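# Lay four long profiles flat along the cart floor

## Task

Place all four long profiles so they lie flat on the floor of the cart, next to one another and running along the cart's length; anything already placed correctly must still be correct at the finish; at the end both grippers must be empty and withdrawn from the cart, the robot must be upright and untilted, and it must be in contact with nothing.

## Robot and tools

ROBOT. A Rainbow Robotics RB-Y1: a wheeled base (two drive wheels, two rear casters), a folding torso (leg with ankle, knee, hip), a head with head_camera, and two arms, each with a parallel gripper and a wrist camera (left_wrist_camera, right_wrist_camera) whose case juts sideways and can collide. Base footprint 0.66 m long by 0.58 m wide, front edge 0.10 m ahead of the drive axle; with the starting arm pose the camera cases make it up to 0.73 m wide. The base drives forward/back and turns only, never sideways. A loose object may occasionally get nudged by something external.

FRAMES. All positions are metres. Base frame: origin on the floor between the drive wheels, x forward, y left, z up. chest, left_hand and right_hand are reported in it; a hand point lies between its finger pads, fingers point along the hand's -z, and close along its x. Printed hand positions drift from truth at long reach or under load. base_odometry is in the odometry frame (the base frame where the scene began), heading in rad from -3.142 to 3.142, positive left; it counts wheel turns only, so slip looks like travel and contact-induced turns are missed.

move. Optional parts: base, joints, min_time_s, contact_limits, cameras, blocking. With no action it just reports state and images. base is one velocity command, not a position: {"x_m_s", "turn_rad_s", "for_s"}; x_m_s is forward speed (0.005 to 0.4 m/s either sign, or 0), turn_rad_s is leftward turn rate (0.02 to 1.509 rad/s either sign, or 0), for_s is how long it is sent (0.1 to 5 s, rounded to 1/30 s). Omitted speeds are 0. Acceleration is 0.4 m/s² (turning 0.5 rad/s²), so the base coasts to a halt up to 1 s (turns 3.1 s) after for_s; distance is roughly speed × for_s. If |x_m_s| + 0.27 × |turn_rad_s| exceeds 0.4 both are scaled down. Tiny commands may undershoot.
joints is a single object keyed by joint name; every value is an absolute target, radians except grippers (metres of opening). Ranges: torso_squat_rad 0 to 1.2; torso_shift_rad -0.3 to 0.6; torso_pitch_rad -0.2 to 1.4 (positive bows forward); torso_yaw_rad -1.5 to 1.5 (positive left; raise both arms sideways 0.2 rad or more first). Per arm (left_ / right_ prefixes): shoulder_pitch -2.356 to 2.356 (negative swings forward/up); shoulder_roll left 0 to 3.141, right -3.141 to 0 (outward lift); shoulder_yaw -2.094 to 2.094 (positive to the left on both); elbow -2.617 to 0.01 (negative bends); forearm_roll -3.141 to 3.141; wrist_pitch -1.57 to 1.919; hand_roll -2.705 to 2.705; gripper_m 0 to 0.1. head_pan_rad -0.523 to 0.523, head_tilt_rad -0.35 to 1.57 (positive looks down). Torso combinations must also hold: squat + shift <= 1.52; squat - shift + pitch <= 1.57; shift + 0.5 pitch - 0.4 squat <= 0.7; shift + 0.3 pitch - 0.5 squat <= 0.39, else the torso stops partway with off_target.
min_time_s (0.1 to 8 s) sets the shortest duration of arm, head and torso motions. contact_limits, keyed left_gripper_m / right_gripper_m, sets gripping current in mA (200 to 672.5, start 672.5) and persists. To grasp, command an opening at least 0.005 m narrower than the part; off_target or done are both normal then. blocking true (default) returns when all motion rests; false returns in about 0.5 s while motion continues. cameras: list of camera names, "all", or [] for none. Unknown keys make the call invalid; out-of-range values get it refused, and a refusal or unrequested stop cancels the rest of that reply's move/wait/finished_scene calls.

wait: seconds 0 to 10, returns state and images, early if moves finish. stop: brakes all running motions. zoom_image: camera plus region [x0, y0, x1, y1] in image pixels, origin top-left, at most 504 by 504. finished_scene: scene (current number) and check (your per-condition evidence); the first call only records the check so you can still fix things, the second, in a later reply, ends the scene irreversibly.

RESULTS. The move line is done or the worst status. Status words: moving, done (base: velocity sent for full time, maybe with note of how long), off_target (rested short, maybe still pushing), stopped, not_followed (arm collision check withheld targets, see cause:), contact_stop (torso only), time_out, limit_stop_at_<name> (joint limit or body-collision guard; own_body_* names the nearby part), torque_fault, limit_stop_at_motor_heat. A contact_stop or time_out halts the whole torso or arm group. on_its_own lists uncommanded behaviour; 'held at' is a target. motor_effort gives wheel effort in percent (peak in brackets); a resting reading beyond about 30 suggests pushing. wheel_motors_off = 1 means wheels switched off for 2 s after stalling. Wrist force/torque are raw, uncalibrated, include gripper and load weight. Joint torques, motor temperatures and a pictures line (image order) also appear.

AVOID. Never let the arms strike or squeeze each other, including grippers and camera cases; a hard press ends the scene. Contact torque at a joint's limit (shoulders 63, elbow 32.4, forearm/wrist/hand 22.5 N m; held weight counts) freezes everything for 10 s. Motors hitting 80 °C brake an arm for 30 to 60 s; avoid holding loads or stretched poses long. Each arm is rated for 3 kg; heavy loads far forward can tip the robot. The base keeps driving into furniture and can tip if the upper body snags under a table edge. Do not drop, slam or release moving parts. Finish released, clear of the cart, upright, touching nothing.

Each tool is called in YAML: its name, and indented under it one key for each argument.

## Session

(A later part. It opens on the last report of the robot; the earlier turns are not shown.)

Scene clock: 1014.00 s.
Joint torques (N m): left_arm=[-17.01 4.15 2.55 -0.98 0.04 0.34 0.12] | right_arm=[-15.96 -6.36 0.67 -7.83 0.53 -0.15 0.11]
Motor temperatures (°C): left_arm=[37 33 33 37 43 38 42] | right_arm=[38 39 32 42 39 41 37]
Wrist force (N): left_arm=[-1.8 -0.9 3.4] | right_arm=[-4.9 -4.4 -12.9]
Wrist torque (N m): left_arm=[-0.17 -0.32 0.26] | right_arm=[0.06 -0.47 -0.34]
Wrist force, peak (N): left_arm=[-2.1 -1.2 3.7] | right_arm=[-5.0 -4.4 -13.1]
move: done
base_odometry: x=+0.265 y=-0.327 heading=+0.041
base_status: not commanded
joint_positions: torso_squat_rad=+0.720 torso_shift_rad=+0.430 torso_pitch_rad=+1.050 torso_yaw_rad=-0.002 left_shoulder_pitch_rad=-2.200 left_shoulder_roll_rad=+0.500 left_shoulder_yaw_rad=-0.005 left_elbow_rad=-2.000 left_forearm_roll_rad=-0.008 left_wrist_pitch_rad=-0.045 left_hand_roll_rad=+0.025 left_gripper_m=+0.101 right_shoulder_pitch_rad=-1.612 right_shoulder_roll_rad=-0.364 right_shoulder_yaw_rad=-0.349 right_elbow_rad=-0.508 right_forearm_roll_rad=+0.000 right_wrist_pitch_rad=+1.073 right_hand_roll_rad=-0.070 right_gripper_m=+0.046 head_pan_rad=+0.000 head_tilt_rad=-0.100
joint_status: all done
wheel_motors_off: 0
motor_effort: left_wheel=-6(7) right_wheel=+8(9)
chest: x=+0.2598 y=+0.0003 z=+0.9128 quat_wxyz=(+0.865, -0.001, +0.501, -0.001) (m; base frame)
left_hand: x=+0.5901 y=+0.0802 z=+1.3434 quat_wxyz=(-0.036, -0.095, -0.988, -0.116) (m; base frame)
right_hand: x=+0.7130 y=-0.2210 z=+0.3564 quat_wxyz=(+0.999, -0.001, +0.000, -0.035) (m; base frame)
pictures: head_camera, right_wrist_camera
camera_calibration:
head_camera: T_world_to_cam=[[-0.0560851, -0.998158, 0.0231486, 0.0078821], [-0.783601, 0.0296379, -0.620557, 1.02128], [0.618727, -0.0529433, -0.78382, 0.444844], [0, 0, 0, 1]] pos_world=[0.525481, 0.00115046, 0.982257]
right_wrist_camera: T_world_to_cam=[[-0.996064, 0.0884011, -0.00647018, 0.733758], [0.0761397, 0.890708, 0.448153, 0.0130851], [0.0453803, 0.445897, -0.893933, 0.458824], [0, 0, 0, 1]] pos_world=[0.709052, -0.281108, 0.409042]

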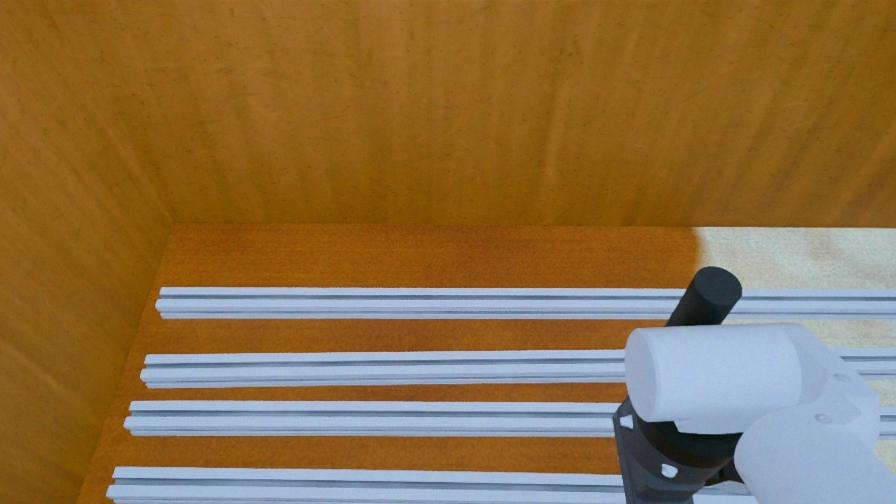

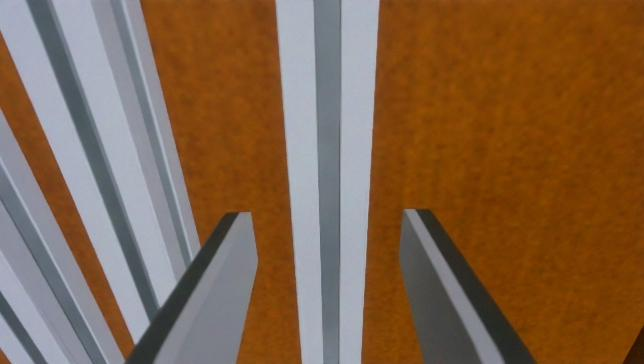

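move:
  joints: {"right_shoulder_pitch_rad":-1.75,"right_shoulder_roll_rad":-0.41,"right_shoulder_yaw_rad":-0.345,"right_elbow_rad":-0.85,"right_wrist_pitch_rad":1.4}
  cameras: []

move:
  joints: {"right_shoulder_pitch_rad":-2.128,"right_shoulder_roll_rad":-0.539,"right_shoulder_yaw_rad":-0.294,"right_elbow_rad":-0.967,"right_wrist_pitch_rad":1.673}
  cameras: ["head_camera"]

move:
  base: {"x_m_s":-0.3,"for_s":2.4}
  cameras: ["head_camera"]

Scene clock: 1024.73 s.
Joint torques (N m): left_arm=[-17.16 4.26 2.25 -0.97 -0.24 0.06 0.14] | right_arm=[-19.18 -8.44 0.95 -9.46 0.45 -0.65 0.14]
Motor temperatures (°C): left_arm=[37 33 33 37 43 38 42] | right_arm=[38 39 32 42 39 41 37]
Wrist force (N): left_arm=[-1.6 -1.1 3.1] | right_arm=[-5.7 -4.3 -12.6]
Wrist torque (N m): left_arm=[-0.15 -0.26 0.27] | right_arm=[0.04 -0.50 -0.36]
Wrist force, peak (N): left_arm=[-1.7 -1.7 3.5] | right_arm=[-6.8 -4.2 -14.5]
move: done
base_odometry: x=+0.265 y=-0.327 heading=+0.041
base_status: not commanded
joint_positions: torso_squat_rad=+0.720 torso_shift_rad=+0.430 torso_pitch_rad=+1.050 torso_yaw_rad=-0.002 left_shoulder_pitch_rad=-2.200 left_shoulder_roll_rad=+0.500 left_shoulder_yaw_rad=-0.005 left_elbow_rad=-2.000 left_forearm_roll_rad=-0.008 left_wrist_pitch_rad=-0.045 left_hand_roll_rad=+0.025 left_gripper_m=+0.101 right_shoulder_pitch_rad=-1.750 right_shoulder_roll_rad=-0.410 right_shoulder_yaw_rad=-0.345 right_elbow_rad=-0.850 right_forearm_roll_rad=+0.000 right_wrist_pitch_rad=+1.400 right_hand_roll_rad=-0.070 right_gripper_m=+0.046 head_pan_rad=+0.000 head_tilt_rad=-0.100
joint_status: all done
wheel_motors_off: 0
motor_effort: left_wheel=-6(7) right_wheel=+7(11)
chest: x=+0.2598 y=+0.0003 z=+0.9128 quat_wxyz=(+0.865, -0.001, +0.501, -0.001) (m; base frame)
left_hand: x=+0.5902 y=+0.0801 z=+1.3434 quat_wxyz=(-0.036, -0.095, -0.988, -0.116) (m; base frame)
right_hand: x=+0.8250 y=-0.2183 z=+0.5025 quat_wxyz=(+0.996, +0.004, -0.080, -0.035) (m; base frame)
pictures: none
No camera images: "cameras" was empty.

Scene clock: 1025.90 s.
Joint torques (N m): left_arm=[-16.71 4.33 2.5 -0.82 -0.22 0.15 0.3] | right_arm=[-22.49 -7.59 1.11 -9.72 0.34 -1.06 0.14]
Motor temperatures (°C): left_arm=[37 33 33 37 43 38 42] | right_arm=[38 39 32 42 39 41 37]
Wrist force (N): left_arm=[-1.5 -1.2 3.1] | right_arm=[-7.1 -4.8 -12.2]
Wrist torque (N m): left_arm=[-0.11 -0.28 0.26] | right_arm=[0.06 -0.60 -0.38]
Wrist force, peak (N): left_arm=[-1.9 -1.3 3.5] | right_arm=[-7.6 -3.4 -14.5]
move: done
base_odometry: x=+0.265 y=-0.327 heading=+0.041
base_status: not commanded
joint_positions: torso_squat_rad=+0.720 torso_shift_rad=+0.430 torso_pitch_rad=+1.050 torso_yaw_rad=-0.002 left_shoulder_pitch_rad=-2.200 left_shoulder_roll_rad=+0.500 left_shoulder_yaw_rad=-0.005 left_elbow_rad=-2.000 left_forearm_roll_rad=-0.008 left_wrist_pitch_rad=-0.045 left_hand_roll_rad=+0.025 left_gripper_m=+0.101 right_shoulder_pitch_rad=-2.128 right_shoulder_roll_rad=-0.539 right_shoulder_yaw_rad=-0.294 right_elbow_rad=-0.967 right_forearm_roll_rad=+0.000 right_wrist_pitch_rad=+1.673 right_hand_roll_rad=-0.070 right_gripper_m=+0.046 head_pan_rad=+0.000 head_tilt_rad=-0.100
joint_status: all done
wheel_motors_off: 0
motor_effort: left_wheel=-6(8) right_wheel=+8(11)
chest: x=+0.2599 y=+0.0003 z=+0.9128 quat_wxyz=(+0.865, -0.001, +0.501, -0.001) (m; base frame)
left_hand: x=+0.5902 y=+0.0801 z=+1.3434 quat_wxyz=(-0.036, -0.095, -0.988, -0.116) (m; base frame)
right_hand: x=+0.9190 y=-0.2201 z=+0.7408 quat_wxyz=(+0.979, +0.006, -0.199, -0.034) (m; base frame)
pictures: head_camera
camera_calibration:
head_camera: T_world_to_cam=[[-0.0560871, -0.99816, 0.0230284, 0.00794428], [-0.783633, 0.0297169, -0.620513, 1.02128], [0.618687, -0.0528486, -0.783858, 0.444845], [0, 0, 0, 1]] pos_world=[0.525533, 0.00108984, 0.982228]

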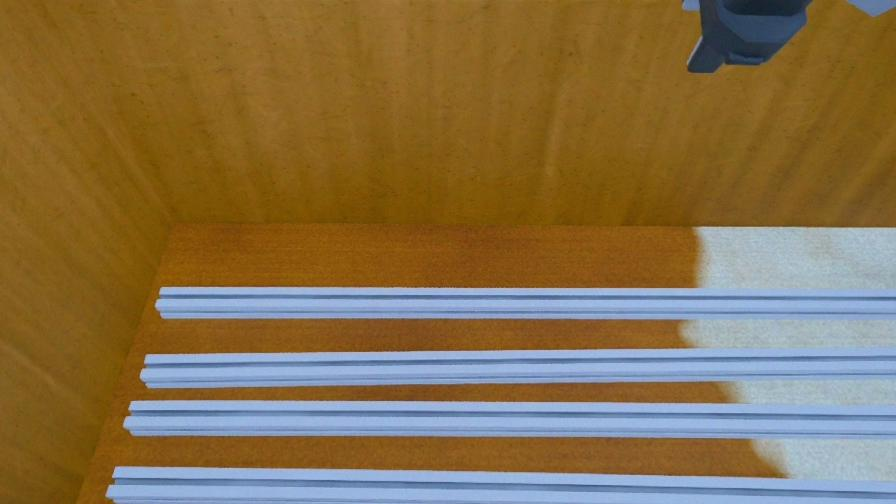

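Scene clock: 1029.90 s.
Joint torques (N m): left_arm=[-16.93 3.18 2.36 -1.15 -0.02 0.25 0.14] | right_arm=[-23.2 -9.02 0.48 -9.92 0.51 -0.83 -0.01]
Motor temperatures (°C): left_arm=[37 33 33 37 43 38 42] | right_arm=[39 39 32 42 39 41 37]
Wrist force (N): left_arm=[-1.5 -1.2 2.9] | right_arm=[-7.1 -4.9 -12.4]
Wrist torque (N m): left_arm=[-0.11 -0.28 0.26] | right_arm=[0.06 -0.59 -0.38]
Wrist force, peak (N): left_arm=[-9.3 -0.7 1.9] | right_arm=[-15.0 -5.8 -15.8]
move: done
base_odometry: x=-0.405 y=-0.354 heading=+0.042
base_status: done (sent for 2.4 of 2.4 s)
joint_positions: torso_squat_rad=+0.720 torso_shift_rad=+0.430 torso_pitch_rad=+1.050 torso_yaw_rad=-0.002 left_shoulder_pitch_rad=-2.200 left_shoulder_roll_rad=+0.500 left_shoulder_yaw_rad=-0.005 left_elbow_rad=-2.000 left_forearm_roll_rad=-0.008 left_wrist_pitch_rad=-0.045 left_hand_roll_rad=+0.025 left_gripper_m=+0.101 right_shoulder_pitch_rad=-2.128 right_shoulder_roll_rad=-0.539 right_shoulder_yaw_rad=-0.294 right_elbow_rad=-0.967 right_forearm_roll_rad=+0.000 right_wrist_pitch_rad=+1.673 right_hand_roll_rad=-0.070 right_gripper_m=+0.046 head_pan_rad=+0.000 head_tilt_rad=-0.100
joint_status: not commanded
wheel_motors_off: 0
motor_effort: left_wheel=-37(100) right_wheel=-42(100)
chest: x=+0.2599 y=+0.0003 z=+0.9127 quat_wxyz=(+0.865, -0.001, +0.501, -0.001) (m; base frame)
left_hand: x=+0.5903 y=+0.0801 z=+1.3432 quat_wxyz=(-0.036, -0.095, -0.988, -0.116) (m; base frame)
right_hand: x=+0.9190 y=-0.2200 z=+0.7405 quat_wxyz=(+0.979, +0.006, -0.198, -0.034) (m; base frame)
pictures: head_camera
camera_calibration:
head_camera: T_world_to_cam=[[-0.0560656, -0.998162, 0.0229924, 0.00796325], [-0.783744, 0.0297319, -0.620371, 1.02117], [0.618548, -0.0528017, -0.783971, 0.444924], [0, 0, 0, 1]] pos_world=[0.525575, 0.00108005, 0.982129]

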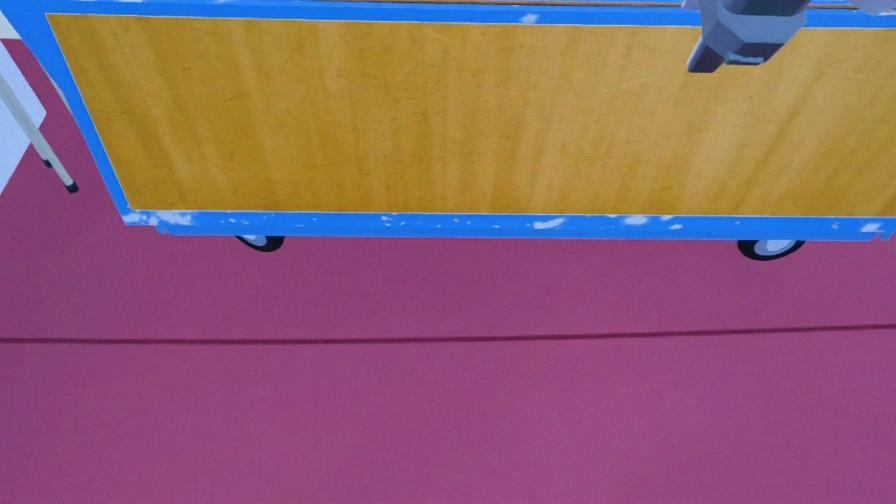

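move:
  base: {"x_m_s":0.1,"for_s":0.9}
  joints: {"torso_squat_rad":0.4,"torso_shift_rad":0.1,"torso_pitch_rad":0.5,"head_tilt_rad":0.35}
  cameras: ["head_camera"]

Scene clock: 1036.63 s.
Joint torques (N m): left_arm=[-11.63 3.71 2.32 4.44 0.06 1.31 0.23] | right_arm=[-22.46 -8.01 0.22 -7.42 0.42 -1.66 0.04]
Motor temperatures (°C): left_arm=[37 33 33 37 43 38 42] | right_arm=[39 39 32 42 39 41 37]
Wrist force (N): left_arm=[1.8 -1.3 2.4] | right_arm=[-10.0 -5.0 -10.5]
Wrist torque (N m): left_arm=[-0.17 -0.07 0.24] | right_arm=[0.02 -0.76 -0.38]
Wrist force, peak (N): left_arm=[-2.2 -1.6 4.1] | right_arm=[-7.4 -5.0 -13.5]
move: done
base_odometry: x=-0.315 y=-0.350 heading=+0.042
base_status: done (sent for 0.9 of 0.9 s)
joint_positions: torso_squat_rad=+0.400 torso_shift_rad=+0.100 torso_pitch_rad=+0.500 torso_yaw_rad=-0.002 left_shoulder_pitch_rad=-2.200 left_shoulder_roll_rad=+0.500 left_shoulder_yaw_rad=-0.005 left_elbow_rad=-2.000 left_forearm_roll_rad=-0.008 left_wrist_pitch_rad=-0.045 left_hand_roll_rad=+0.025 left_gripper_m=+0.101 right_shoulder_pitch_rad=-2.128 right_shoulder_roll_rad=-0.539 right_shoulder_yaw_rad=-0.294 right_elbow_rad=-0.967 right_forearm_roll_rad=+0.000 right_wrist_pitch_rad=+1.673 right_hand_roll_rad=-0.070 right_gripper_m=+0.046 head_pan_rad=+0.000 head_tilt_rad=+0.350
joint_status: all done
wheel_motors_off: 0
motor_effort: left_wheel=+3(40) right_wheel=-1(40)
chest: x=-0.0153 y=+0.0003 z=+1.1936 quat_wxyz=(+0.969, -0.001, +0.247, -0.001) (m; base frame)
left_hand: x=+0.0411 y=+0.0801 z=+1.7333 quat_wxyz=(-0.303, -0.060, -0.941, -0.137) (m; base frame)
right_hand: x=+0.6365 y=-0.2200 z=+1.3916 quat_wxyz=(+0.889, +0.015, -0.457, -0.031) (m; base frame)
pictures: head_camera
camera_calibration:
head_camera: T_world_to_cam=[[-0.0588312, -0.998125, 0.0168698, -0.0111216], [-0.717613, 0.0305377, -0.695773, 1.07375], [0.693953, -0.0530391, -0.718064, 0.847446], [0, 0, 0, 1]] pos_world=[0.181796, 0.00105716, 1.35579]

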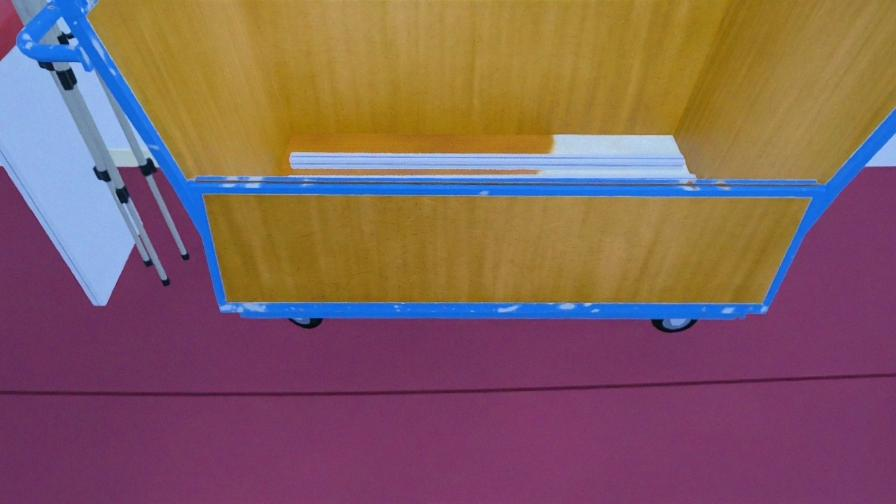

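move:
  joints: {"torso_squat_rad":0.0,"torso_shift_rad":0.0,"torso_pitch_rad":0.6,"head_tilt_rad":0.35}
  cameras: ["head_camera"]

finished_scene:
  scene: 1
  check: "All four profiles were released flat on the cart floor, roughly parallel rows, spacing about 0.05-0.07 m, seen in overhead head views after release. Hands are empty (gripper open), robot backed off about 0.45 m from the cart, wheel effort at rest near zero so nothing touched behind. Right ends of front rows hidden by rail now; earlier overhead view showed them parallel to the others and floor contact was felt before release."

Scene clock: 1043.37 s.
Joint torques (N m): left_arm=[-13.45 4.31 2.72 3.7 -0.13 1.13 0.1] | right_arm=[-23.28 -7.8 0.57 -8.42 0.48 -1.69 0.09]
Motor temperatures (°C): left_arm=[37 33 33 37 43 38 42] | right_arm=[39 39 32 42 39 41 37]
Wrist force (N): left_arm=[1.4 -1.0 2.7] | right_arm=[-9.2 -5.0 -10.8]
Wrist torque (N m): left_arm=[-0.15 -0.09 0.22] | right_arm=[0.02 -0.72 -0.41]
Wrist force, peak (N): left_arm=[1.5 -1.5 3.1] | right_arm=[-10.0 -5.3 -10.3]
move: done
base_odometry: x=-0.315 y=-0.350 heading=+0.042
base_status: not commanded
joint_positions: torso_squat_rad=+0.000 torso_shift_rad=+0.000 torso_pitch_rad=+0.600 torso_yaw_rad=-0.002 left_shoulder_pitch_rad=-2.200 left_shoulder_roll_rad=+0.500 left_shoulder_yaw_rad=-0.005 left_elbow_rad=-2.000 left_forearm_roll_rad=-0.008 left_wrist_pitch_rad=-0.045 left_hand_roll_rad=+0.025 left_gripper_m=+0.101 right_shoulder_pitch_rad=-2.128 right_shoulder_roll_rad=-0.539 right_shoulder_yaw_rad=-0.294 right_elbow_rad=-0.967 right_forearm_roll_rad=+0.000 right_wrist_pitch_rad=+1.673 right_hand_roll_rad=-0.070 right_gripper_m=+0.046 head_pan_rad=+0.000 head_tilt_rad=+0.350
joint_status: all done
wheel_motors_off: 0
motor_effort: left_wheel=+0(3) right_wheel=-3(6)
chest: x=-0.0532 y=+0.0003 z=+1.2358 quat_wxyz=(+0.955, -0.001, +0.296, -0.001) (m; base frame)
left_hand: x=+0.0570 y=+0.0801 z=+1.7672 quat_wxyz=(-0.255, -0.067, -0.955, -0.134) (m; base frame)
right_hand: x=+0.6152 y=-0.2200 z=+1.3676 quat_wxyz=(+0.910, +0.013, -0.412, -0.032) (m; base frame)
pictures: head_camera
camera_calibration:
head_camera: T_world_to_cam=[[-0.0568572, -0.998125, 0.0226758, -0.0211293], [-0.783667, 0.0305456, -0.62043, 0.97935], [0.618574, -0.0530462, -0.783934, 0.981485], [0, 0, 0, 1]] pos_world=[0.159161, 0.00105954, 1.37752]

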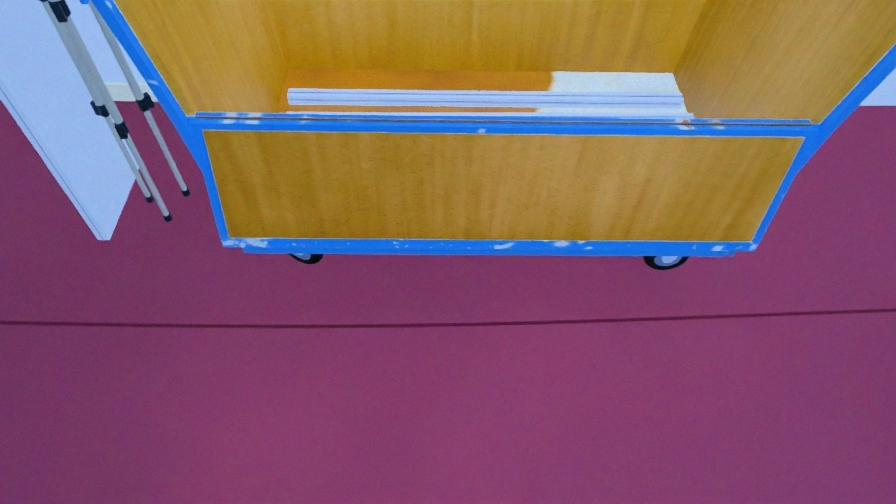

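This call ended nothing. Check each condition that your pictures could not show: look closer or test it, and mend what is not met. Then call finished_scene again.

finished_scene:
  scene: 1
  check: "The overhead pictures after release show all four profiles flat on the floor and parallel; hands are open and far from the cart; the robot is upright and at rest, with near-zero wheel effort. The hidden right ends were visible as parallel in earlier views."

The scene is finished: the task was done.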